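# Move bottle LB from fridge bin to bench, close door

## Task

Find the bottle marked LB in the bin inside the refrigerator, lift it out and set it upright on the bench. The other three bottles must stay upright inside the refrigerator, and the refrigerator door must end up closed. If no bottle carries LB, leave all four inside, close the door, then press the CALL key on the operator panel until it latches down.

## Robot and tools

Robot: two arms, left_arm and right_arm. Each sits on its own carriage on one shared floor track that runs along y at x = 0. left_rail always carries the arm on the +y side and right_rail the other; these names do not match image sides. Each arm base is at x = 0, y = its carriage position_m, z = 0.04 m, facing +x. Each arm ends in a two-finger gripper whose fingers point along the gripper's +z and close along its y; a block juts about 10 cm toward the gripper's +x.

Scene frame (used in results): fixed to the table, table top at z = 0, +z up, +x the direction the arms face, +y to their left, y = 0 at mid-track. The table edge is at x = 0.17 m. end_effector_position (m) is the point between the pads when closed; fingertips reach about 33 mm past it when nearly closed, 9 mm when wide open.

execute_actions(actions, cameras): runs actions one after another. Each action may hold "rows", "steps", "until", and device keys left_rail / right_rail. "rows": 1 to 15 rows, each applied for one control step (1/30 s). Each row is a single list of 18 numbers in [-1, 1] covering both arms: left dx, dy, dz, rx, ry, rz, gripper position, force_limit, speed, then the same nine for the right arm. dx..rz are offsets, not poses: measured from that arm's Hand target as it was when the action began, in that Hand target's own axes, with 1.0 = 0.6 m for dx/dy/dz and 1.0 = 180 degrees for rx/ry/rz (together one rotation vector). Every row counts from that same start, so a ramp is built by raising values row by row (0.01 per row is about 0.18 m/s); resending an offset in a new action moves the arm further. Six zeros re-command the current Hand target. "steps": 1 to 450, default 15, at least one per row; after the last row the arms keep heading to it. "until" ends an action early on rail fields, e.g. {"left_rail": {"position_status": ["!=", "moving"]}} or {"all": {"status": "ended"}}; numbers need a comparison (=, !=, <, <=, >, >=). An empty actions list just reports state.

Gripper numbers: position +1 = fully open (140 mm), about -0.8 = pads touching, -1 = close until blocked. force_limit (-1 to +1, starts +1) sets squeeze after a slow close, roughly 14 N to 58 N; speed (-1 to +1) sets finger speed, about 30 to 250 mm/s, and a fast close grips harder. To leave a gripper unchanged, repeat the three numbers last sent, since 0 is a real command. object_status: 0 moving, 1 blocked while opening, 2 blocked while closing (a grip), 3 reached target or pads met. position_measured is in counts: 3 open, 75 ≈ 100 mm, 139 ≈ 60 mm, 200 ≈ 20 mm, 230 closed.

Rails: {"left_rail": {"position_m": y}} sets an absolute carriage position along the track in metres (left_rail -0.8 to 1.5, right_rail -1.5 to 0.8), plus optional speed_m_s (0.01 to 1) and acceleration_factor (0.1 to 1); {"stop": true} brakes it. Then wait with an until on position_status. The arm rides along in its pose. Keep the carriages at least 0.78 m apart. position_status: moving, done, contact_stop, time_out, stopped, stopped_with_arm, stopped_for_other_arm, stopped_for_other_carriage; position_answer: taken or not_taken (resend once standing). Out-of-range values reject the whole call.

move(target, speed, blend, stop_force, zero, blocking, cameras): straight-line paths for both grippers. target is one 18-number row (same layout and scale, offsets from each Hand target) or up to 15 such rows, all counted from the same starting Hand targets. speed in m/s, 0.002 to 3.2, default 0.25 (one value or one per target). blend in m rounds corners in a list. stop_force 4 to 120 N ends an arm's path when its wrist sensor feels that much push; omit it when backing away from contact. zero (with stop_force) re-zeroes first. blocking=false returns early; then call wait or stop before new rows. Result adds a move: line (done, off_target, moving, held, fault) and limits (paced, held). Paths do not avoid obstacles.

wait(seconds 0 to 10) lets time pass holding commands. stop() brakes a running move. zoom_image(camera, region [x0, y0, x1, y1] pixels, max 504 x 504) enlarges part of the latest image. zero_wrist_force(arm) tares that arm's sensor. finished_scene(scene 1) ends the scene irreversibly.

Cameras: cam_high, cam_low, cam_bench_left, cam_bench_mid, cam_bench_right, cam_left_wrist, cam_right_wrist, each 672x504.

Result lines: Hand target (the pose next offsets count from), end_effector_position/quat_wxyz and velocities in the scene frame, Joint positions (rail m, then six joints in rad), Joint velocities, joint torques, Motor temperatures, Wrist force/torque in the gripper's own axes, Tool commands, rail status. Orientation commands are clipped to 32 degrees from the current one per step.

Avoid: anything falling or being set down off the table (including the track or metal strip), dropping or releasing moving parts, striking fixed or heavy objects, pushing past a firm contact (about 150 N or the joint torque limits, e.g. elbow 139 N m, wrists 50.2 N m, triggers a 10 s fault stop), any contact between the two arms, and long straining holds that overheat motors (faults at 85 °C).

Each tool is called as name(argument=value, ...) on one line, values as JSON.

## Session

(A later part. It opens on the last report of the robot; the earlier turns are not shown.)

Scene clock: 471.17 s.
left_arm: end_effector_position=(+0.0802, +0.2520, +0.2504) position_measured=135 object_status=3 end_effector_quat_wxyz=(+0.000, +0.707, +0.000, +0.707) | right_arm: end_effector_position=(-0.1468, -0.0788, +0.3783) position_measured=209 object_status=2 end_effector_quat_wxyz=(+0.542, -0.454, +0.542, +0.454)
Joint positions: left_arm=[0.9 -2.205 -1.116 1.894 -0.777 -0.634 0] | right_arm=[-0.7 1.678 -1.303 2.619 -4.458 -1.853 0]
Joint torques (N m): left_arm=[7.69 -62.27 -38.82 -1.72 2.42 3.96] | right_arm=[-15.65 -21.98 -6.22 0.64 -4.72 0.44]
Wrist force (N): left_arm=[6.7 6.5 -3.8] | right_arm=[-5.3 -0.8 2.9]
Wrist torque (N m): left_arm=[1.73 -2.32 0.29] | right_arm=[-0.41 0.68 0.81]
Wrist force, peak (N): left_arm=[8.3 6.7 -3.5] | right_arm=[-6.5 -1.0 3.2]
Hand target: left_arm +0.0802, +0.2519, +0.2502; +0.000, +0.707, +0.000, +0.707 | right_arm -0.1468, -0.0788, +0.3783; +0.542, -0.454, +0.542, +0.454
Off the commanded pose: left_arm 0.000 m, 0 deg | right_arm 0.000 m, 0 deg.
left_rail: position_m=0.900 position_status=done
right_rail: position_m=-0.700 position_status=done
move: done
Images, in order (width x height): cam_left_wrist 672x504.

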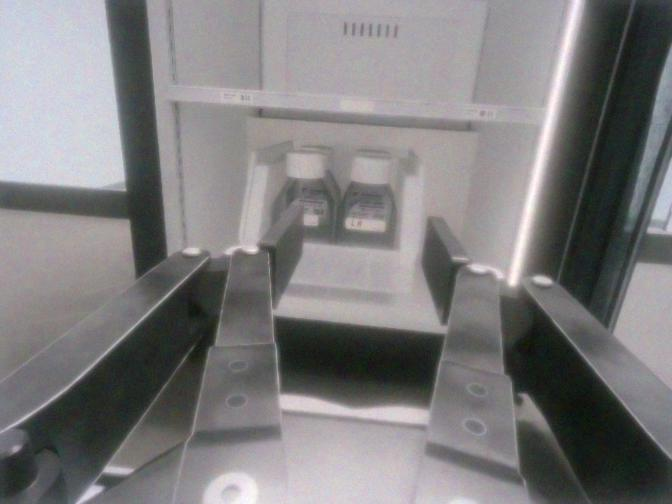

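move(target=[0,0,0.2,0,0,0,-0.05,0,-0.5,0,0,0,0,0,0,-1,-0.2,-1], speed=0.3, cameras=["cam_left_wrist"])

zoom_image(camera="cam_left_wrist", region=[220, 0, 500, 280])

move(target=[-0.15,0,0,0,0,0,-0.05,0,-0.5,0,0,0,0,0,0,-1,-0.2,-1], speed=0.3, cameras=["cam_left_wrist"])

zoom_image(camera="cam_left_wrist", region=[220, 0, 500, 280])

Scene clock: 526.40 s.
left_arm: end_effector_position=(+0.2000, +0.2519, +0.2502) position_measured=135 object_status=3 end_effector_quat_wxyz=(+0.000, +0.707, +0.000, +0.707) | right_arm: end_effector_position=(-0.1468, -0.0788, +0.3783) position_measured=209 object_status=2 end_effector_quat_wxyz=(+0.542, -0.454, +0.542, +0.454)
Joint positions: left_arm=[0.9 -2.05 -1.161 1.967 -0.806 -0.479 0] | right_arm=[-0.7 1.678 -1.303 2.619 -4.458 -1.853 0]
Joint torques (N m): left_arm=[8.67 -81.05 -20.03 -2.1 1.89 4.06] | right_arm=[-14.28 -23.13 -8.26 0.74 -4.59 1.02]
Wrist force (N): left_arm=[6.5 6.6 -3.9] | right_arm=[-5.7 -0.5 3.4]
Wrist torque (N m): left_arm=[1.76 -2.24 0.18] | right_arm=[-0.34 0.77 0.81]
Wrist force, peak (N): left_arm=[6.0 6.5 -6.5] | right_arm=[-6.4 -0.5 3.4]
Hand target: left_arm +0.2002, +0.2519, +0.2502; +0.000, +0.707, +0.000, +0.707 | right_arm -0.1468, -0.0788, +0.3783; +0.542, -0.454, +0.542, +0.454
Off the commanded pose: left_arm 0.000 m, 0 deg | right_arm 0.000 m, 0 deg.
left_rail: position_m=0.900 position_status=done
right_rail: position_m=-0.700 position_status=done
move: done
Images, in order (width x height): cam_left_wrist 672x504.

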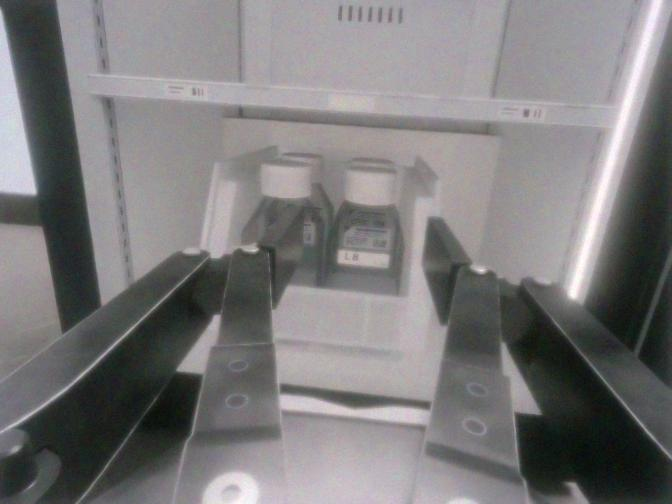

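Scaled by 1.800 from the camera's 672x504 image, which has a finer 960x720 frame.

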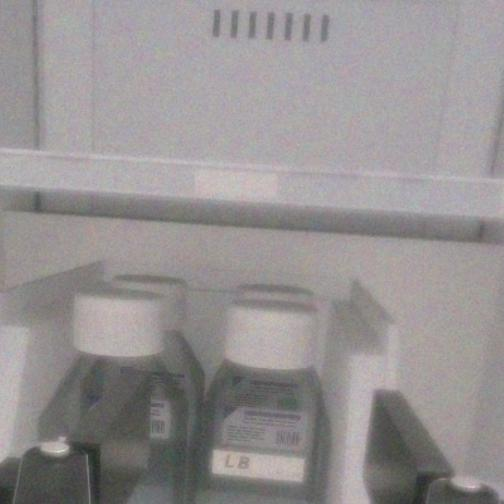

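Scene clock: 527.50 s.
left_arm: end_effector_position=(+0.2003, +0.2519, +0.1605) position_measured=135 object_status=3 end_effector_quat_wxyz=(+0.000, +0.707, +0.000, +0.707) | right_arm: end_effector_position=(-0.1468, -0.0788, +0.3783) position_measured=209 object_status=2 end_effector_quat_wxyz=(+0.542, -0.454, +0.542, +0.454)
Joint positions: left_arm=[0.9 -2.05 -1.037 1.996 -0.959 -0.479 0] | right_arm=[-0.7 1.678 -1.303 2.619 -4.458 -1.853 0]
Joint torques (N m): left_arm=[8.6 -63.9 -14.45 -1.91 2.29 3.78] | right_arm=[-14.19 -23.02 -8.41 0.73 -4.52 1.31]
Wrist force (N): left_arm=[6.4 5.8 -3.7] | right_arm=[-5.9 -0.6 3.5]
Wrist torque (N m): left_arm=[1.59 -2.24 0.18] | right_arm=[-0.37 0.75 0.81]
Wrist force, peak (N): left_arm=[8.6 6.6 -4.0] | right_arm=[-6.2 -0.3 3.5]
Hand target: left_arm +0.2003, +0.2519, +0.1602; +0.000, +0.707, +0.000, +0.707 | right_arm -0.1468, -0.0788, +0.3783; +0.542, -0.454, +0.542, +0.454
Off the commanded pose: left_arm 0.000 m, 0 deg | right_arm 0.000 m, 0 deg.
left_rail: position_m=0.900 position_status=done
right_rail: position_m=-0.700 position_status=done
move: done
Images, in order (width x height): cam_left_wrist 672x504.

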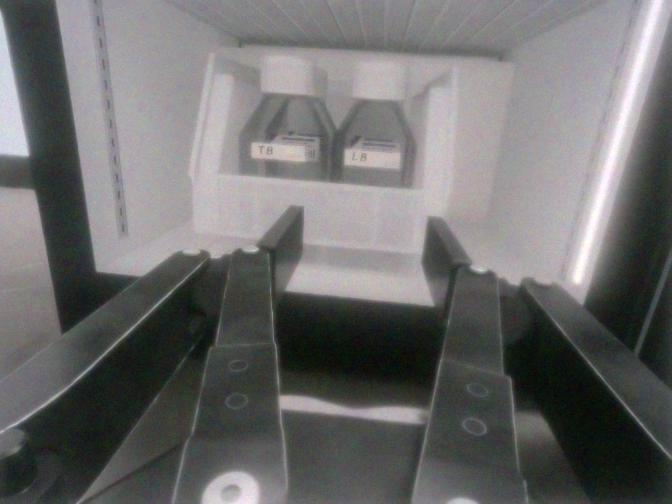

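Scaled by 1.800 from the camera's 672x504 image, which has a finer 960x720 frame.

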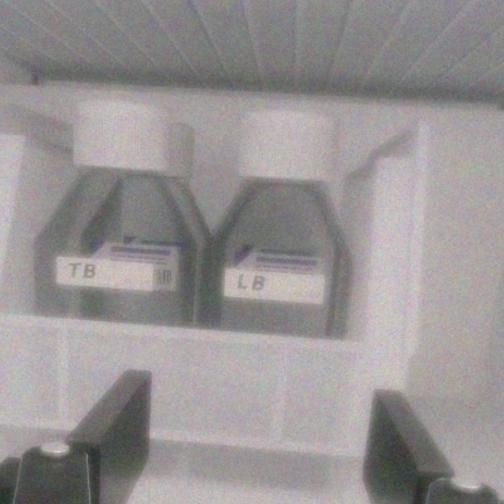

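move(target=[0.14,0,0,0,0,0,-0.09,0,-0.5,0,0,0,0,0,0,-1,-0.2,-1], speed=0.3, cameras=[])

move(target=[0,0,0.26,0,0,0,-0.09,0,-0.5,0,0,0,0,0,0,-1,-0.2,-1], speed=0.12, stop_force=10, cameras=["cam_left_wrist"])

zoom_image(camera="cam_left_wrist", region=[200, 50, 540, 310])

Scene clock: 571.93 s.
left_arm: end_effector_position=(+0.2003, +0.2519, +0.2441) position_measured=140 object_status=3 end_effector_quat_wxyz=(+0.000, +0.707, +0.000, +0.707) | right_arm: end_effector_position=(-0.1468, -0.0788, +0.3783) position_measured=209 object_status=2 end_effector_quat_wxyz=(+0.542, -0.454, +0.542, +0.454)
Joint positions: left_arm=[0.9 -2.05 -1.153 1.97 -0.817 -0.479 0] | right_arm=[-0.7 1.678 -1.303 2.619 -4.458 -1.853 0]
Joint torques (N m): left_arm=[-11 -83.55 -36.59 4.99 -2.8 -2.97] | right_arm=[-12.09 -25.1 -10.79 0.72 -4.56 1.21]
Wrist force (N): left_arm=[6.5 6.3 -4.0] | right_arm=[-5.8 -0.6 3.1]
Wrist torque (N m): left_arm=[1.71 -2.23 0.43] | right_arm=[-0.36 0.77 0.81]
Wrist force, peak (N): left_arm=[7.5 6.9 -3.9] | right_arm=[-6.1 -0.8 3.8]
Hand target: left_arm +0.2002, +0.2519, +0.2442; +0.000, +0.707, +0.000, +0.707 | right_arm -0.1468, -0.0788, +0.3783; +0.542, -0.454, +0.542, +0.454
Off the commanded pose: left_arm 0.000 m, 0 deg | right_arm 0.000 m, 0 deg.
left_rail: position_m=0.900 position_status=done
right_rail: position_m=-0.700 position_status=done
move: done
No camera images: "cameras" was empty.

Scene clock: 574.53 s.
left_arm: end_effector_position=(+0.3562, +0.2518, +0.2443) position_measured=140 object_status=3 end_effector_quat_wxyz=(+0.000, +0.707, +0.000, +0.707) | right_arm: end_effector_position=(-0.1468, -0.0788, +0.3783) position_measured=209 object_status=2 end_effector_quat_wxyz=(+0.542, -0.454, +0.542, +0.454)
Joint positions: left_arm=[0.9 -1.819 -1.171 2 -0.827 -0.247 -0.001] | right_arm=[-0.7 1.678 -1.303 2.619 -4.458 -1.853 0]
Joint torques (N m): left_arm=[6.33 -56.32 -37.12 4.33 2.1 -2.64] | right_arm=[-13.42 -22.79 -11.41 0.56 -4.65 1.06]
Wrist force (N): left_arm=[6.5 6.1 -3.3] | right_arm=[-5.3 -0.7 3.2]
Wrist torque (N m): left_arm=[1.73 -2.25 0.49] | right_arm=[-0.38 0.68 0.81]
Wrist force, peak (N): left_arm=[7.0 6.8 -4.1] | right_arm=[-6.3 -0.5 3.6]
Hand target: left_arm +0.3562, +0.2518, +0.2443; +0.000, +0.707, +0.000, +0.707 | right_arm -0.1468, -0.0788, +0.3783; +0.542, -0.454, +0.542, +0.454
Off the commanded pose: left_arm 0.000 m, 0 deg | right_arm 0.000 m, 0 deg.
left_rail: position_m=0.900 position_status=done
right_rail: position_m=-0.700 position_status=done
move: done
Images, in order (width x height): cam_left_wrist 672x504.

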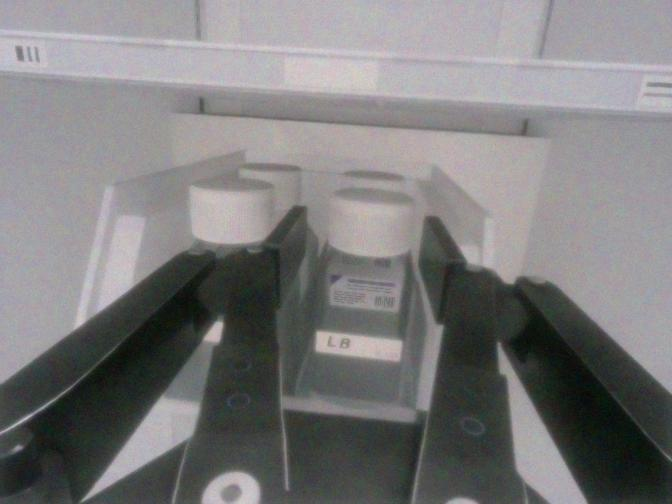

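Scaled by 1.482 from the camera's 672x504 image, which has a finer 960x720 frame.

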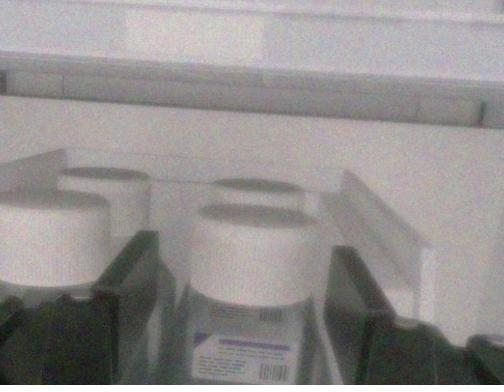

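move(target=[0,0.0022,0.0613,0,0,0,-0.09,0,-0.5,0,0,0,0,0,0,-1,-0.2,-1], speed=0.04, stop_force=8, cameras=["cam_left_wrist"])

zoom_image(camera="cam_left_wrist", region=[200, 50, 540, 310])

Scene clock: 582.47 s.
left_arm: end_effector_position=(+0.3930, +0.2505, +0.2443) position_measured=140 object_status=3 end_effector_quat_wxyz=(+0.000, +0.707, +0.000, +0.707) | right_arm: end_effector_position=(-0.1468, -0.0788, +0.3783) position_measured=209 object_status=2 end_effector_quat_wxyz=(+0.542, -0.454, +0.542, +0.454)
Joint positions: left_arm=[0.9 -1.761 -1.167 1.993 -0.824 -0.19 -0.002] | right_arm=[-0.7 1.678 -1.303 2.619 -4.458 -1.853 0]
Joint torques (N m): left_arm=[8.52 -58.02 -38.28 3.94 2.22 -2.83] | right_arm=[-12.92 -23.92 -13.39 0.71 -4.5 1.07]
Wrist force (N): left_arm=[6.6 6.5 -3.2] | right_arm=[-6.1 -0.8 2.8]
Wrist torque (N m): left_arm=[1.79 -2.26 0.48] | right_arm=[-0.41 0.78 0.81]
Wrist force, peak (N): left_arm=[7.0 6.5 -3.7] | right_arm=[-6.4 -0.6 3.4]
Hand target: left_arm +0.3930, +0.2505, +0.2443; +0.000, +0.707, +0.000, +0.707 | right_arm -0.1468, -0.0788, +0.3783; +0.542, -0.454, +0.542, +0.454
Off the commanded pose: left_arm 0.000 m, 0 deg | right_arm 0.000 m, 0 deg.
left_rail: position_m=0.900 position_status=done
right_rail: position_m=-0.700 position_status=done
move: done
Images, in order (width x height): cam_left_wrist 672x504.

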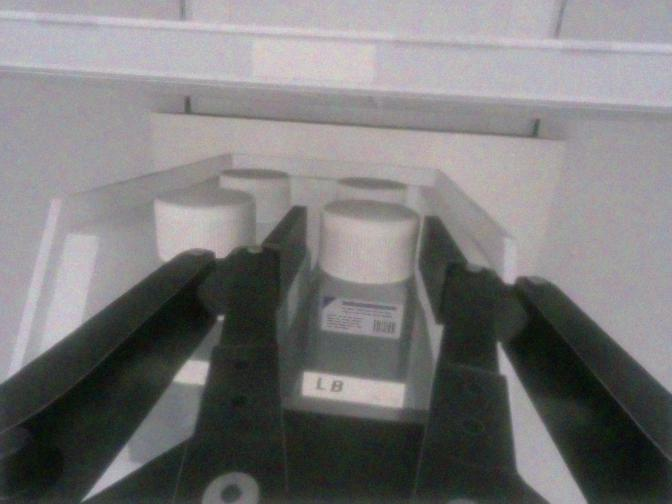

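Scaled by 1.482 from the camera's 672x504 image, which has a finer 960x720 frame.

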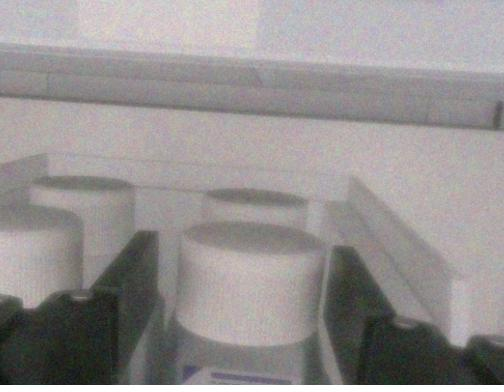

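execute_actions(actions=[{"rows":[[0,0.001,0,0,0,0,-0.09,0,-0.5,0,0,0,0,0,0,-1,-0.2,-1],[0,0.002,0,0,0,0,-0.09,0,-0.5,0,0,0,0,0,0,-1,-0.2,-1],[0,0.003,0,0,0,0,-0.09,0,-0.5,0,0,0,0,0,0,-1,-0.2,-1],[0,0.004,0,0,0,0,-0.09,0,-0.5,0,0,0,0,0,0,-1,-0.2,-1]],"steps":15},{"rows":[[0,0,0,0,0,0,-1,0.3,-1,0,0,0,0,0,0,-1,-0.2,-1]],"steps":45}], cameras=["cam_left_wrist"])

Scene clock: 593.97 s.
left_arm: end_effector_position=(+0.3930, +0.2481, +0.2443) position_measured=161 object_status=2 end_effector_quat_wxyz=(+0.000, +0.707, +0.000, +0.707) | right_arm: end_effector_position=(-0.1468, -0.0788, +0.3783) position_measured=209 object_status=2 end_effector_quat_wxyz=(+0.542, -0.454, +0.542, +0.454)
Joint positions: left_arm=[0.9 -1.76 -1.164 1.988 -0.822 -0.189 -0.002] | right_arm=[-0.7 1.678 -1.303 2.619 -4.458 -1.853 0]
Joint torques (N m): left_arm=[9.28 -57.6 -36.61 3.39 1.81 0.51] | right_arm=[-10.78 -24.6 -15.64 0.72 -4.5 1.08]
Wrist force (N): left_arm=[9.0 6.0 -5.2] | right_arm=[-5.5 -1.0 3.1]
Wrist torque (N m): left_arm=[1.84 -2.31 0.54] | right_arm=[-0.36 0.75 0.81]
Wrist force, peak (N): left_arm=[9.3 5.7 -5.1] | right_arm=[-6.2 -0.5 3.5]
Hand target: left_arm +0.3930, +0.2481, +0.2443; +0.000, +0.707, +0.000, +0.707 | right_arm -0.1468, -0.0788, +0.3783; +0.542, -0.454, +0.542, +0.454
Off the commanded pose: left_arm 0.000 m, 0 deg | right_arm 0.000 m, 0 deg.
left_rail: position_m=0.900 position_status=done
right_rail: position_m=-0.700 position_status=done
Images, in order (width x height): cam_left_wrist 672x504.

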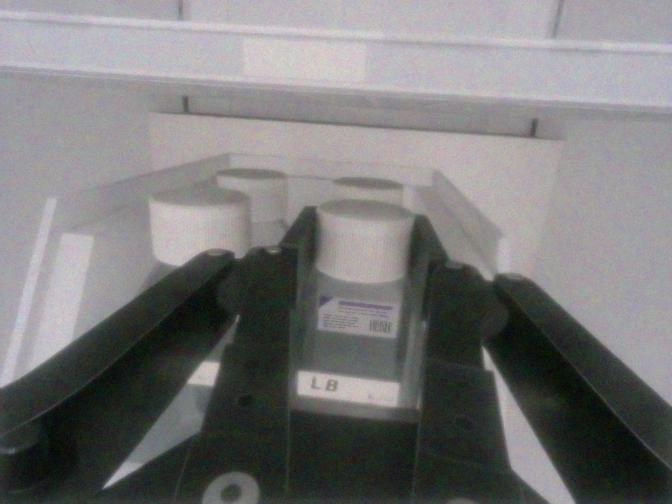

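move(target=[0.0667,0,0,0,0,0,-1,0.3,-1,0,0,0,0,0,0,-1,-0.2,-1], speed=0.04, stop_force=14, cameras=["cam_left_wrist"])

zoom_image(camera="cam_left_wrist", region=[200, 50, 540, 440])

Scene clock: 599.57 s.
left_arm: end_effector_position=(+0.3930, +0.2481, +0.2843) position_measured=161 object_status=2 end_effector_quat_wxyz=(+0.000, +0.707, +0.000, +0.707) | right_arm: end_effector_position=(-0.1468, -0.0788, +0.3783) position_measured=209 object_status=2 end_effector_quat_wxyz=(+0.542, -0.454, +0.542, +0.454)
Joint positions: left_arm=[0.9 -1.76 -1.215 1.968 -0.751 -0.189 -0.002] | right_arm=[-0.7 1.678 -1.303 2.619 -4.458 -1.853 0]
Joint torques (N m): left_arm=[-6.61 -82.49 -41.95 4.64 -0.86 -3.13] | right_arm=[-10.11 -25.97 -17.02 0.55 -4.55 1.25]
Wrist force (N): left_arm=[2.5 6.7 -3.6] | right_arm=[-5.6 -1.1 3.2]
Wrist torque (N m): left_arm=[1.79 -2.32 0.47] | right_arm=[-0.44 0.64 0.81]
Wrist force, peak (N): left_arm=[9.5 5.8 -5.2] | right_arm=[-6.9 -1.0 3.2]
Hand target: left_arm +0.3930, +0.2481, +0.2843; +0.000, +0.707, +0.000, +0.707 | right_arm -0.1468, -0.0788, +0.3783; +0.542, -0.454, +0.542, +0.454
Off the commanded pose: left_arm 0.000 m, 0 deg | right_arm 0.000 m, 0 deg.
left_rail: position_m=0.900 position_status=done
right_rail: position_m=-0.700 position_status=done
move: done
Images, in order (width x height): cam_left_wrist 672x504.

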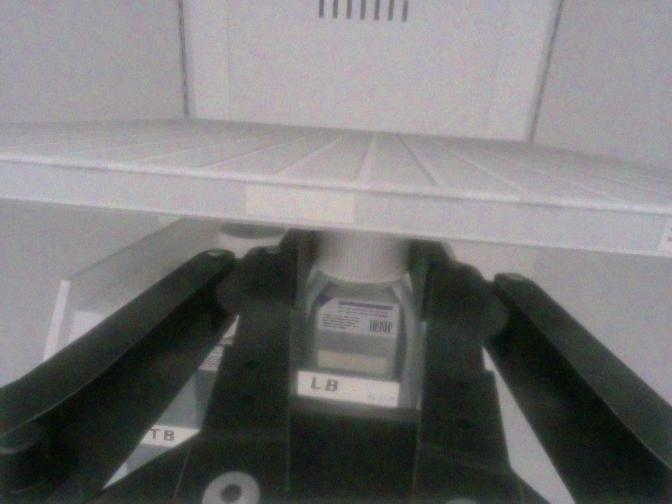

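Scaled by 1.292 from the camera's 672x504 image, which has a finer 960x720 frame.

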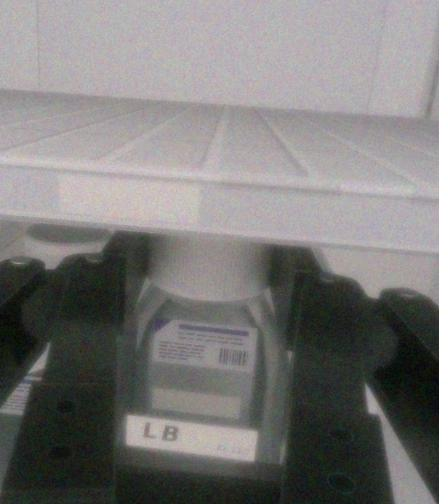

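move(target=[0.015,0,0,0,0,0,-1,0.3,-1,0,0,0,0,0,0,-1,-0.2,-1], speed=0.015, stop_force=5, cameras=["cam_left_wrist"])

Scene clock: 602.97 s.
left_arm: end_effector_position=(+0.3930, +0.2481, +0.2933) position_measured=161 object_status=2 end_effector_quat_wxyz=(+0.000, +0.707, +0.000, +0.707) | right_arm: end_effector_position=(-0.1468, -0.0788, +0.3783) position_measured=209 object_status=2 end_effector_quat_wxyz=(+0.542, -0.454, +0.542, +0.454)
Joint positions: left_arm=[0.9 -1.76 -1.226 1.963 -0.735 -0.189 -0.002] | right_arm=[-0.7 1.678 -1.303 2.619 -4.458 -1.853 0]
Joint torques (N m): left_arm=[-8.15 -81.94 -42.64 4.05 -2.58 -2.98] | right_arm=[-9.62 -25.71 -17.89 0.53 -4.47 1.31]
Wrist force (N): left_arm=[0.5 7.1 -3.4] | right_arm=[-6.2 -0.9 3.3]
Wrist torque (N m): left_arm=[1.79 -2.39 0.49] | right_arm=[-0.40 0.65 0.81]
Wrist force, peak (N): left_arm=[2.9 6.9 -4.1] | right_arm=[-6.9 -0.7 3.5]
Hand target: left_arm +0.3930, +0.2481, +0.2933; +0.000, +0.707, +0.000, +0.707 | right_arm -0.1468, -0.0788, +0.3783; +0.542, -0.454, +0.542, +0.454
Off the commanded pose: left_arm 0.000 m, 0 deg | right_arm 0.000 m, 0 deg.
left_rail: position_m=0.900 position_status=done
right_rail: position_m=-0.700 position_status=done
move: done
Images, in order (width x height): cam_left_wrist 672x504.

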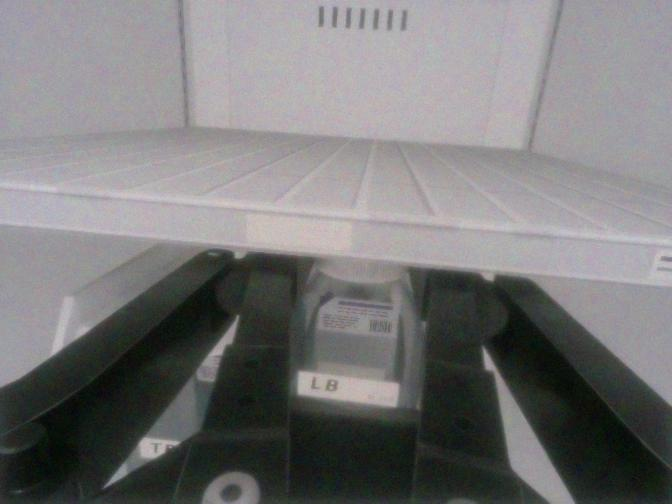

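move(target=[0.006,0,0,0,0,0,-1,0.3,-1,0,0,0,0,0,0,-1,-0.2,-1], speed=0.008, stop_force=4, cameras=["cam_left_wrist"])

zoom_image(camera="cam_left_wrist", region=[200, 150, 540, 440])

Scene clock: 606.87 s.
left_arm: end_effector_position=(+0.3930, +0.2481, +0.2934) position_measured=161 object_status=2 end_effector_quat_wxyz=(+0.000, +0.707, +0.000, +0.707) | right_arm: end_effector_position=(-0.1468, -0.0788, +0.3783) position_measured=209 object_status=2 end_effector_quat_wxyz=(+0.542, -0.454, +0.542, +0.454)
Joint positions: left_arm=[0.9 -1.76 -1.226 1.963 -0.735 -0.189 -0.002] | right_arm=[-0.7 1.678 -1.303 2.619 -4.458 -1.853 0]
Joint torques (N m): left_arm=[-10.12 -68.8 -39.03 -0.35 -2.45 -2.85] | right_arm=[-8.96 -26.07 -18.62 0.44 -4.38 1.11]
Wrist force (N): left_arm=[-9.0 8.1 -3.3] | right_arm=[-7.8 -1.0 3.0]
Wrist torque (N m): left_arm=[1.71 -2.57 0.49] | right_arm=[-0.40 0.77 0.81]
Wrist force, peak (N): left_arm=[-9.3 8.4 -2.9] | right_arm=[-8.3 -0.9 3.3]
Hand target: left_arm +0.3930, +0.2481, +0.2934; +0.000, +0.707, +0.000, +0.707 (not the last commanded pose) | right_arm -0.1468, -0.0788, +0.3783; +0.542, -0.454, +0.542, +0.454
Off the commanded pose: left_arm 0.003 m, 0 deg | right_arm 0.000 m, 0 deg.
left_rail: position_m=0.900 position_status=done
right_rail: position_m=-0.700 position_status=done
move: contact (left_arm)
Images, in order (width x height): cam_left_wrist 672x504.

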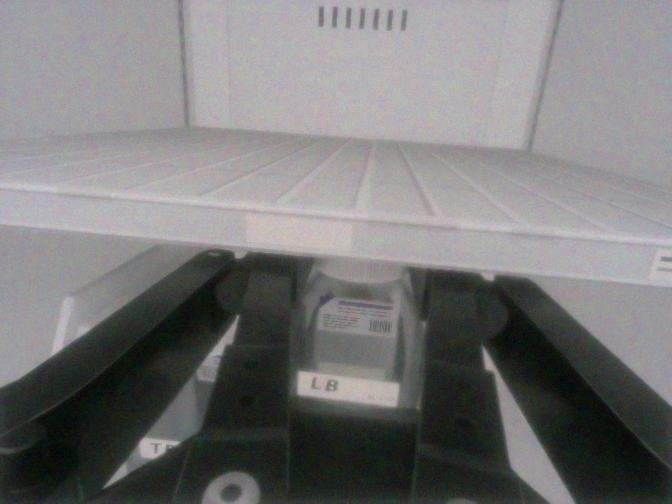

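Scaled by 1.482 from the camera's 672x504 image, which has a finer 960x720 frame.

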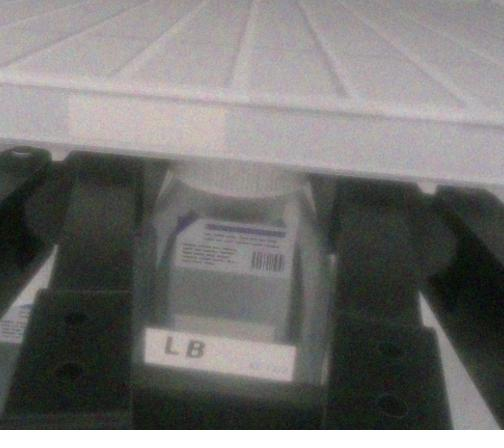

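execute_actions(actions=[{"rows":[[-0.0008,0,0,0,0,0,-1,0.3,-1,0,0,0,0,0,0,-1,-0.2,-1],[-0.0016,0,0,0,0,0,-1,0.3,-1,0,0,0,0,0,0,-1,-0.2,-1]],"steps":12}], cameras=[])

move(target=[0,0,-0.09,0,0,0,-1,0.3,-1,0,0,0,0,0,0,-1,-0.2,-1], speed=0.02, stop_force=5, cameras=["cam_left_wrist"])

Scene clock: 612.40 s.
left_arm: end_effector_position=(+0.3930, +0.2481, +0.2924) position_measured=161 object_status=2 end_effector_quat_wxyz=(+0.000, +0.707, +0.000, +0.707) | right_arm: end_effector_position=(-0.1468, -0.0788, +0.3783) position_measured=209 object_status=2 end_effector_quat_wxyz=(+0.542, -0.454, +0.542, +0.454)
Joint positions: left_arm=[0.9 -1.76 -1.224 1.963 -0.737 -0.189 -0.002] | right_arm=[-0.7 1.678 -1.303 2.619 -4.458 -1.853 0]
Joint torques (N m): left_arm=[-8.36 -58.38 -24.24 -2.49 -2.46 -1.61] | right_arm=[-8.1 -26.91 -19.7 0.39 -4.33 1.04]
Wrist force (N): left_arm=[2.9 5.4 -3.2] | right_arm=[-5.5 -0.8 3.4]
Wrist torque (N m): left_arm=[1.48 -2.39 0.46] | right_arm=[-0.33 0.71 0.81]
Wrist force, peak (N): left_arm=[-9.6 8.3 -2.8] | right_arm=[-8.1 -1.0 3.5]
Hand target: left_arm +0.3930, +0.2481, +0.2924; +0.000, +0.707, +0.000, +0.707 | right_arm -0.1468, -0.0788, +0.3783; +0.542, -0.454, +0.542, +0.454
Off the commanded pose: left_arm 0.000 m, 0 deg | right_arm 0.000 m, 0 deg.
left_rail: position_m=0.900 position_status=done
right_rail: position_m=-0.700 position_status=done
No camera images: "cameras" was empty.

Scene clock: 615.87 s.
left_arm: end_effector_position=(+0.3474, +0.2481, +0.2924) position_measured=161 object_status=2 end_effector_quat_wxyz=(+0.000, +0.707, +0.000, +0.707) | right_arm: end_effector_position=(-0.1468, -0.0788, +0.3783) position_measured=209 object_status=2 end_effector_quat_wxyz=(+0.542, -0.454, +0.542, +0.454)
Joint positions: left_arm=[0.9 -1.831 -1.227 1.968 -0.739 -0.26 -0.001] | right_arm=[-0.7 1.678 -1.303 2.619 -4.458 -1.853 0]
Joint torques (N m): left_arm=[9.84 -78.84 -41.43 2.72 2.21 3.11] | right_arm=[-7.9 -27.42 -20.68 0.37 -4.37 1.03]
Wrist force (N): left_arm=[-0.5 6.2 -4.5] | right_arm=[-7.1 -0.8 3.5]
Wrist torque (N m): left_arm=[1.60 -2.72 0.33] | right_arm=[-0.34 0.78 0.81]
Wrist force, peak (N): left_arm=[-6.8 6.6 -4.3] | right_arm=[-7.7 -0.8 3.1]
Hand target: left_arm +0.3474, +0.2481, +0.2924; +0.000, +0.707, +0.000, +0.707 (not the last commanded pose) | right_arm -0.1468, -0.0788, +0.3783; +0.542, -0.454, +0.542, +0.454
Off the commanded pose: left_arm 0.008 m, 0 deg | right_arm 0.000 m, 0 deg.
left_rail: position_m=0.900 position_status=done
right_rail: position_m=-0.700 position_status=done
move: contact (left_arm)
Images, in order (width x height): cam_left_wrist 672x504.

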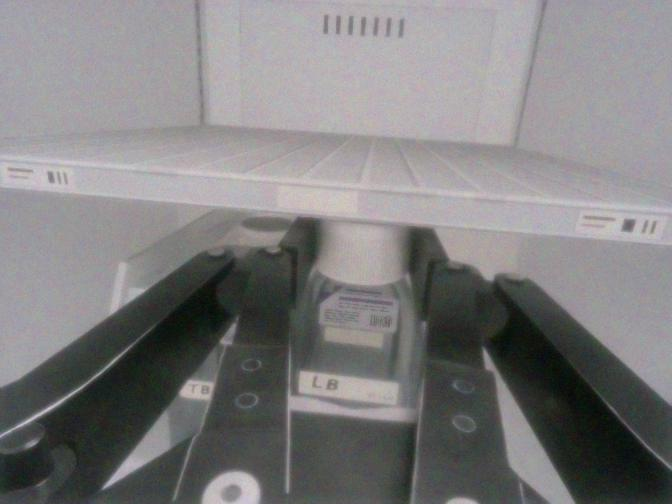

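execute_actions(actions=[{"rows":[[0,0,0.0015,0,0,0,-1,0.3,-1,0,0,0,0,0,0,-1,-0.2,-1],[0,0,0.003,0,0,0,-1,0.3,-1,0,0,0,0,0,0,-1,-0.2,-1]],"steps":12}], cameras=[])

move(target=[0.0133,0,0,0,0,0,-1,0.3,-1,0,0,0,0,0,0,-1,-0.2,-1], speed=0.01, stop_force=4, cameras=["cam_left_wrist"])

zoom_image(camera="cam_left_wrist", region=[200, 150, 540, 440])

Scene clock: 620.83 s.
left_arm: end_effector_position=(+0.3491, +0.2481, +0.2924) position_measured=161 object_status=2 end_effector_quat_wxyz=(+0.000, +0.707, +0.000, +0.707) | right_arm: end_effector_position=(-0.1468, -0.0788, +0.3783) position_measured=209 object_status=2 end_effector_quat_wxyz=(+0.542, -0.454, +0.542, +0.454)
Joint positions: left_arm=[0.9 -1.828 -1.227 1.968 -0.739 -0.257 -0.001] | right_arm=[-0.7 1.678 -1.303 2.619 -4.458 -1.853 0]
Joint torques (N m): left_arm=[11.13 -66.21 -42.43 4.85 2.45 -0.6] | right_arm=[-6.23 -28.65 -21.53 0.4 -4.15 1.04]
Wrist force (N): left_arm=[-1.7 6.1 -4.9] | right_arm=[-7.0 -0.9 3.4]
Wrist torque (N m): left_arm=[1.65 -2.61 0.33] | right_arm=[-0.36 0.66 0.81]
Wrist force, peak (N): left_arm=[-2.3 6.0 -5.1] | right_arm=[-7.5 -1.1 3.6]
Hand target: left_arm +0.3492, +0.2481, +0.2924; +0.000, +0.707, +0.000, +0.707 | right_arm -0.1468, -0.0788, +0.3783; +0.542, -0.454, +0.542, +0.454
Off the commanded pose: left_arm 0.000 m, 0 deg | right_arm 0.000 m, 0 deg.
left_rail: position_m=0.900 position_status=done
right_rail: position_m=-0.700 position_status=done
No camera images: "cameras" was empty.

Scene clock: 622.20 s.
left_arm: end_effector_position=(+0.3492, +0.2481, +0.2929) position_measured=161 object_status=2 end_effector_quat_wxyz=(+0.000, +0.707, +0.000, +0.707) | right_arm: end_effector_position=(-0.1468, -0.0788, +0.3783) position_measured=209 object_status=2 end_effector_quat_wxyz=(+0.542, -0.454, +0.542, +0.454)
Joint positions: left_arm=[0.9 -1.828 -1.228 1.967 -0.738 -0.257 -0.001] | right_arm=[-0.7 1.678 -1.303 2.619 -4.458 -1.853 0]
Joint torques (N m): left_arm=[1.5 -63.16 -27.49 -1.27 -0.71 -0.9] | right_arm=[-6.63 -27.98 -21.5 0.37 -4.44 0.97]
Wrist force (N): left_arm=[-6.2 5.9 -4.7] | right_arm=[-7.7 -1.8 4.0]
Wrist torque (N m): left_arm=[1.59 -2.62 0.34] | right_arm=[-0.44 0.77 0.81]
Wrist force, peak (N): left_arm=[-15.9 6.1 -5.1] | right_arm=[-8.8 -1.8 3.8]
Hand target: left_arm +0.3492, +0.2481, +0.2929; +0.000, +0.707, +0.000, +0.707 (not the last commanded pose) | right_arm -0.1468, -0.0788, +0.3783; +0.542, -0.454, +0.542, +0.454
Off the commanded pose: left_arm 0.008 m, 0 deg | right_arm 0.000 m, 0 deg.
left_rail: position_m=0.900 position_status=done
right_rail: position_m=-0.700 position_status=done
move: contact (left_arm)
Images, in order (width x height): cam_left_wrist 672x504.

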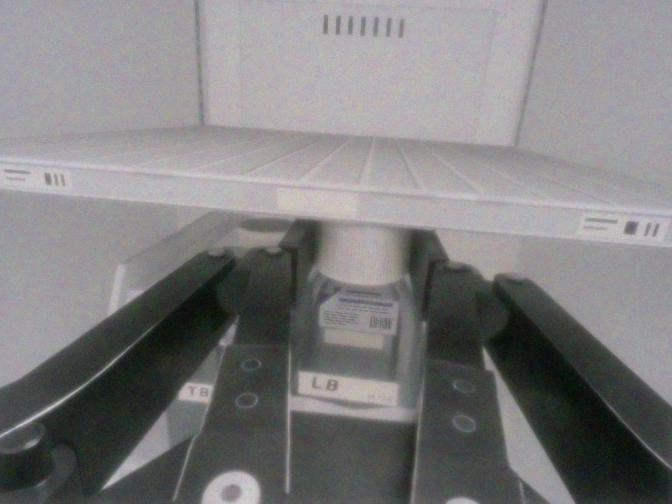

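Scaled by 1.482 from the camera's 672x504 image, which has a finer 960x720 frame.

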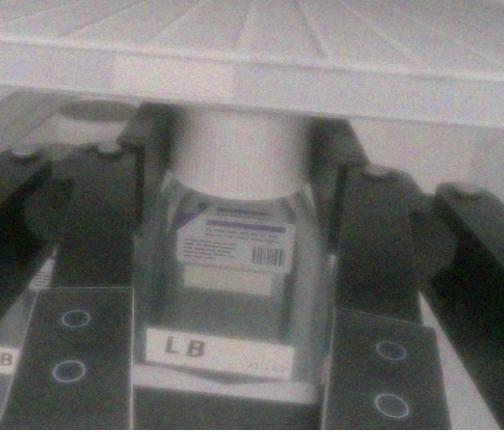

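execute_actions(actions=[{"rows":[[-0.004,0,0.0005,0,0,0,-0.98,0.9,-1,0,0,0,0,0,0,-1,-0.2,-1],[-0.008,0,0.001,0,0,0,-0.98,0.9,-1,0,0,0,0,0,0,-1,-0.2,-1],[-0.012,0,0.0015,0,0,0,-0.98,0.9,-1,0,0,0,0,0,0,-1,-0.2,-1],[-0.016,0,0.002,0,0,0,-0.98,0.9,-1,0,0,0,0,0,0,-1,-0.2,-1],[-0.0198,0,0.003,0,0,0,-0.98,0.9,-1,0,0,0,0,0,0,-1,-0.2,-1]],"steps":30}], cameras=[])

move(target=[[0,0,-0.0258,0,0.0389,0,-0.98,0.9,-1,0,0,0,0,0,0,-1,-0.2,-1],[-0.0034,0,-0.0515,0,0.0778,0,-0.98,0.9,-1,0,0,0,0,0,0,-1,-0.2,-1]], speed=0.06, blend=[0.005,0], stop_force=12, cameras=["cam_left_wrist"])

Scene clock: 643.67 s.
left_arm: end_effector_position=(+0.3510, +0.2481, +0.2810) position_measured=162 object_status=2 end_effector_quat_wxyz=(+0.000, +0.707, +0.000, +0.707) | right_arm: end_effector_position=(-0.1468, -0.0788, +0.3783) position_measured=209 object_status=2 end_effector_quat_wxyz=(+0.542, -0.454, +0.542, +0.454)
Joint positions: left_arm=[0.9 -1.825 -1.213 1.974 -0.759 -0.254 -0.001] | right_arm=[-0.7 1.678 -1.303 2.619 -4.458 -1.853 0]
Joint torques (N m): left_arm=[9.64 -58.29 -23.86 -2.14 2.25 3.84] | right_arm=[-4.87 -28.3 -20.61 0.39 -4.12 0.89]
Wrist force (N): left_arm=[3.3 5.5 -4.5] | right_arm=[-6.3 -1.5 2.9]
Wrist torque (N m): left_arm=[1.52 -2.50 0.31] | right_arm=[-0.42 0.65 0.81]
Wrist force, peak (N): left_arm=[-6.6 6.5 -4.9] | right_arm=[-7.9 -1.8 3.7]
Hand target: left_arm +0.3510, +0.2481, +0.2810; +0.000, +0.707, +0.000, +0.707 | right_arm -0.1468, -0.0788, +0.3783; +0.542, -0.454, +0.542, +0.454
Off the commanded pose: left_arm 0.000 m, 0 deg | right_arm 0.000 m, 0 deg.
left_rail: position_m=0.900 position_status=done
right_rail: position_m=-0.700 position_status=done
No camera images: "cameras" was empty.

Scene clock: 646.73 s.
left_arm: end_effector_position=(+0.3201, +0.2481, +0.2789) position_measured=162 object_status=2 end_effector_quat_wxyz=(+0.000, +0.615, +0.000, +0.788) | right_arm: end_effector_position=(-0.1468, -0.0788, +0.3783) position_measured=209 object_status=2 end_effector_quat_wxyz=(+0.542, -0.454, +0.542, +0.454)
Joint positions: left_arm=[0.9 -1.857 -0.974 1.856 -0.157 -0.374 -0.689] | right_arm=[-0.7 1.678 -1.303 2.619 -4.458 -1.853 0]
Joint torques (N m): left_arm=[-12.16 -69.01 -32.88 7.74 -5.13 -2.69] | right_arm=[-4.87 -29.1 -20.23 0.35 -4.24 0.77]
Wrist force (N): left_arm=[4.0 5.6 -3.0] | right_arm=[-5.8 -0.8 3.6]
Wrist torque (N m): left_arm=[1.56 -2.49 0.44] | right_arm=[-0.40 0.61 0.81]
Wrist force, peak (N): left_arm=[2.9 6.3 -4.5] | right_arm=[-7.3 -1.2 3.5]
Hand target: left_arm +0.3201, +0.2481, +0.2789; +0.000, +0.615, +0.000, +0.788 | right_arm -0.1468, -0.0788, +0.3783; +0.542, -0.454, +0.542, +0.454
Off the commanded pose: left_arm 0.000 m, 0 deg | right_arm 0.000 m, 0 deg.
left_rail: position_m=0.900 position_status=done
right_rail: position_m=-0.700 position_status=done
move: done
Images, in order (width x height): cam_left_wrist 672x504.

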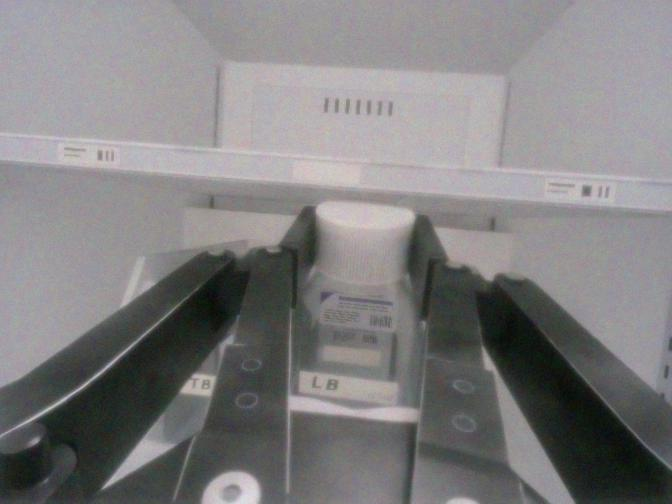

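move(target=[[0.0003,0,-0.0259,0,0.0389,0,-0.98,0.9,-1,0,0,0,0,0,0,-1,-0.2,-1],[-0.003,0,-0.0514,0,0.0778,0,-0.98,0.9,-1,0,0,0,0,0,0,-1,-0.2,-1]], speed=0.06, blend=[0.005,0], stop_force=12, cameras=["cam_left_wrist"])

zoom_image(camera="cam_left_wrist", region=[200, 100, 540, 440])

Scene clock: 655.47 s.
left_arm: end_effector_position=(+0.2906, +0.2481, +0.2697) position_measured=162 object_status=2 end_effector_quat_wxyz=(+0.000, +0.515, +0.000, +0.857) | right_arm: end_effector_position=(-0.1468, -0.0788, +0.3783) position_measured=209 object_status=2 end_effector_quat_wxyz=(+0.542, -0.454, +0.542, +0.454)
Joint positions: left_arm=[0.9 -1.857 -0.782 1.802 0.065 -0.56 -1.012] | right_arm=[-0.7 1.678 -1.303 2.619 -4.458 -1.853 0]
Joint torques (N m): left_arm=[5.47 -76.88 -27.94 8.66 -6.08 -2.71] | right_arm=[-3.92 -29.8 -20.27 0.16 -4.17 0.65]
Wrist force (N): left_arm=[4.1 5.2 -3.2] | right_arm=[-6.5 -0.2 3.3]
Wrist torque (N m): left_arm=[1.56 -2.45 0.49] | right_arm=[-0.32 0.83 0.81]
Wrist force, peak (N): left_arm=[5.8 4.8 -2.6] | right_arm=[-7.3 -0.8 3.4]
Hand target: left_arm +0.2906, +0.2481, +0.2697; +0.000, +0.515, +0.000, +0.857 | right_arm -0.1468, -0.0788, +0.3783; +0.542, -0.454, +0.542, +0.454
Off the commanded pose: left_arm 0.000 m, 0 deg | right_arm 0.000 m, 0 deg.
left_rail: position_m=0.900 position_status=done
right_rail: position_m=-0.700 position_status=done
move: done
Images, in order (width x height): cam_left_wrist 672x504.

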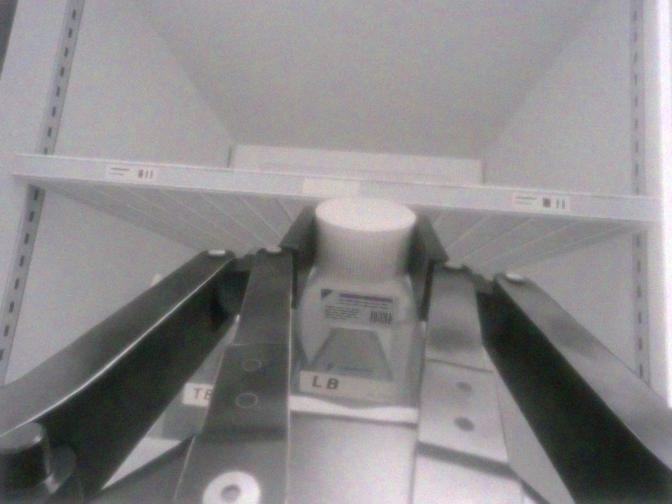

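Scaled by 1.482 from the camera's 672x504 image, which has a finer 960x720 frame.

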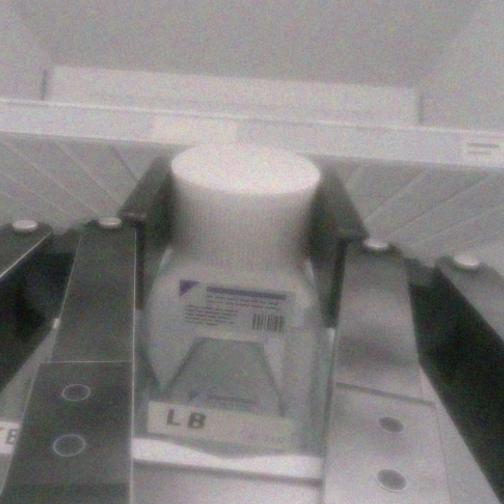

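move(target=[[0.0441,0,0.0235,0,0,0,-0.98,0.9,-1,0,0,0,0,0,0,-1,-0.2,-1],[0.1224,0,-0.1237,0,0,0,-0.98,0.9,-1,0,0,0,0,0,0,-1,-0.2,-1]], speed=0.05, blend=[0.008,0], stop_force=10, cameras=["cam_left_wrist"])

Scene clock: 662.53 s.
left_arm: end_effector_position=(+0.1906, +0.2481, +0.2997) position_measured=162 object_status=2 end_effector_quat_wxyz=(+0.000, +0.515, +0.000, +0.857) | right_arm: end_effector_position=(-0.1468, -0.0788, +0.3783) position_measured=209 object_status=2 end_effector_quat_wxyz=(+0.542, -0.454, +0.542, +0.454)
Joint positions: left_arm=[0.9 -2.005 -0.852 1.811 -0.056 -0.642 -0.793] | right_arm=[-0.7 1.678 -1.303 2.619 -4.458 -1.853 0]
Joint torques (N m): left_arm=[-12.29 -98.4 -29.64 2.27 -5.51 3.77] | right_arm=[-3.67 -31.42 -19.87 0.27 -4.01 0.71]
Wrist force (N): left_arm=[3.8 5.0 -6.5] | right_arm=[-6.9 -1.3 3.5]
Wrist torque (N m): left_arm=[1.44 -2.64 0.13] | right_arm=[-0.37 0.75 0.81]
Wrist force, peak (N): left_arm=[4.3 5.2 -7.6] | right_arm=[-7.2 -1.4 3.8]
Hand target: left_arm +0.1906, +0.2481, +0.2997; +0.000, +0.515, +0.000, +0.857 | right_arm -0.1468, -0.0788, +0.3783; +0.542, -0.454, +0.542, +0.454
Off the commanded pose: left_arm 0.000 m, 0 deg | right_arm 0.000 m, 0 deg.
left_rail: position_m=0.900 position_status=done
right_rail: position_m=-0.700 position_status=done
move: done
Images, in order (width x height): cam_left_wrist 672x504.

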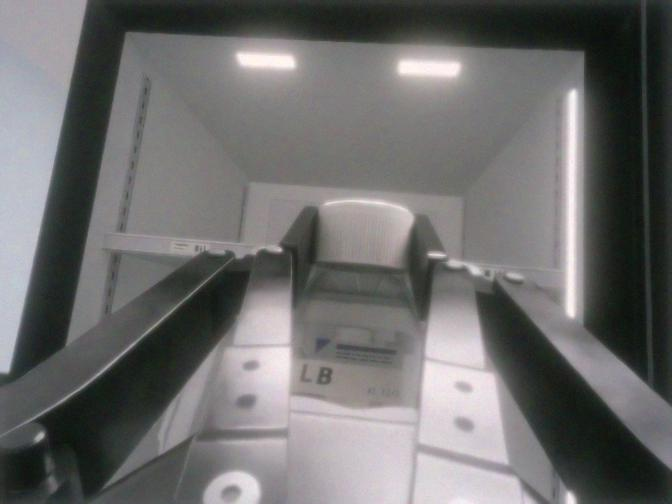

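zoom_image(camera="cam_left_wrist", region=[180, 160, 560, 440])

Scaled by 1.326 from the camera's 672x504 image, which has a finer 960x720 frame.

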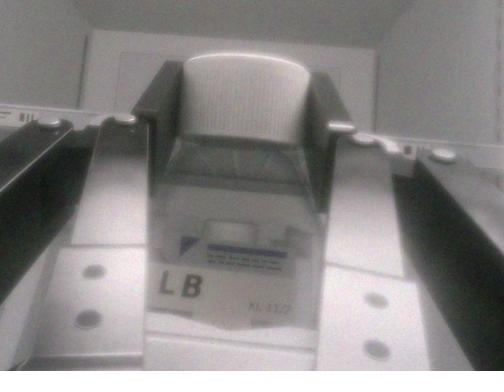

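move(target=[0.1468,0,-0.1685,0,-0.1556,0,-0.98,0.9,-1,0,0,0,0,0,0,-1,-0.2,-1], speed=0.12, cameras=["cam_left_wrist","cam_high"])

zoom_image(camera="cam_high", region=[0, 150, 200, 350])

Scene clock: 741.20 s.
left_arm: end_effector_position=(+0.0600, +0.2482, +0.3299) position_measured=162 object_status=2 end_effector_quat_wxyz=(+0.000, +0.707, +0.000, +0.707) | right_arm: end_effector_position=(-0.1468, -0.0788, +0.3783) position_measured=209 object_status=2 end_effector_quat_wxyz=(+0.542, -0.454, +0.542, +0.454)
Joint positions: left_arm=[0.9 -2.225 -1.189 1.825 -0.635 -0.654 -0.001] | right_arm=[-0.7 1.678 -1.303 2.619 -4.458 -1.853 0]
Joint torques (N m): left_arm=[-11.72 -86.18 -42.45 -0.09 -2.59 3.45] | right_arm=[-1.55 -32.49 -19.31 -0.13 -3.97 0.56]
Wrist force (N): left_arm=[3.5 6.4 -4.4] | right_arm=[-7.0 -1.1 4.0]
Wrist torque (N m): left_arm=[1.72 -2.39 0.20] | right_arm=[-0.32 0.77 0.81]
Wrist force, peak (N): left_arm=[4.4 5.2 -7.0] | right_arm=[-7.3 -1.3 3.9]
Hand target: left_arm +0.0599, +0.2482, +0.3299; +0.000, +0.707, +0.000, +0.707 | right_arm -0.1468, -0.0788, +0.3783; +0.542, -0.454, +0.542, +0.454
Off the commanded pose: left_arm 0.000 m, 0 deg | right_arm 0.000 m, 0 deg.
left_rail: position_m=0.900 position_status=done
right_rail: position_m=-0.700 position_status=done
move: done
Images, in order (width x height): cam_high 672x504, cam_left_wrist 672x504.

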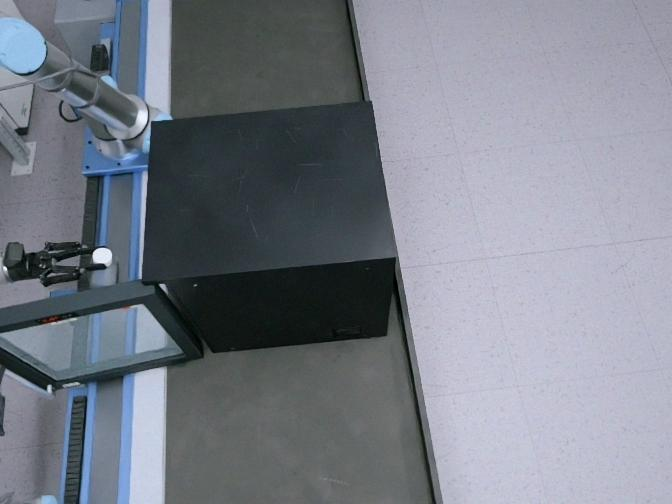

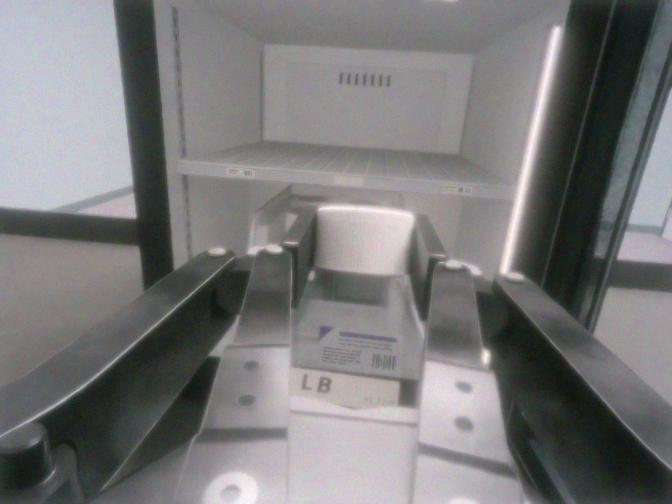

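Scaled by 2.520 from the camera's 672x504 image, which has a finer 960x720 frame.

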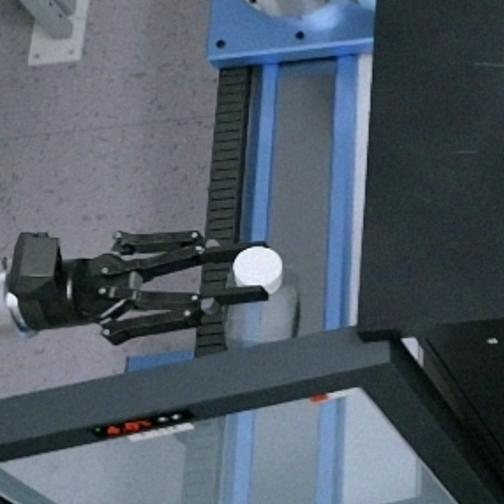

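move(target=[0,0,0,0,-0.0833,0,-0.98,0.9,-1,0,0,0,0,0,0,-1,-0.2,-1], speed=0.15, cameras=["cam_left_wrist"])

zoom_image(camera="cam_left_wrist", region=[200, 160, 540, 440])

Scene clock: 752.47 s.
left_arm: end_effector_position=(+0.0599, +0.2482, +0.3299) position_measured=162 object_status=2 end_effector_quat_wxyz=(+0.000, +0.793, +0.000, +0.609) | right_arm: end_effector_position=(-0.1468, -0.0788, +0.3783) position_measured=209 object_status=2 end_effector_quat_wxyz=(+0.542, -0.454, +0.542, +0.454)
Joint positions: left_arm=[0.9 -2.212 -1.337 1.869 -0.951 -0.685 0.333] | right_arm=[-0.7 1.678 -1.303 2.619 -4.458 -1.853 0]
Joint torques (N m): left_arm=[8.15 -75.49 -30.52 -2.82 -1.14 4.07] | right_arm=[0.17 -34.72 -18.51 -0.45 -4 0.76]
Wrist force (N): left_arm=[3.4 5.7 -2.1] | right_arm=[-6.9 -1.2 3.8]
Wrist torque (N m): left_arm=[1.60 -2.24 0.15] | right_arm=[-0.34 0.70 0.81]
Wrist force, peak (N): left_arm=[3.6 6.4 -4.8] | right_arm=[-7.3 -1.1 3.8]
Hand target: left_arm +0.0599, +0.2482, +0.3299; +0.000, +0.793, +0.000, +0.609 | right_arm -0.1468, -0.0788, +0.3783; +0.542, -0.454, +0.542, +0.454
Off the commanded pose: left_arm 0.000 m, 0 deg | right_arm 0.000 m, 0 deg.
left_rail: position_m=0.900 position_status=done
right_rail: position_m=-0.700 position_status=done
move: done
Images, in order (width x height): cam_left_wrist 672x504.

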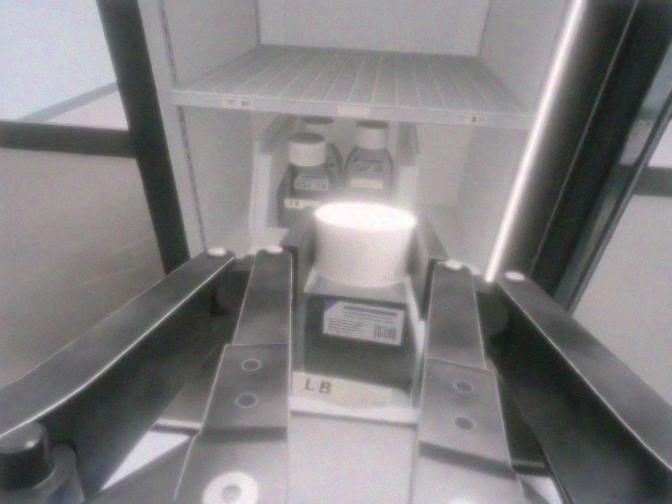

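Scaled by 1.482 from the camera's 672x504 image, which has a finer 960x720 frame.

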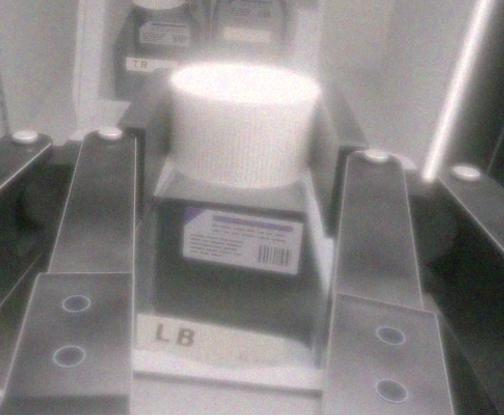

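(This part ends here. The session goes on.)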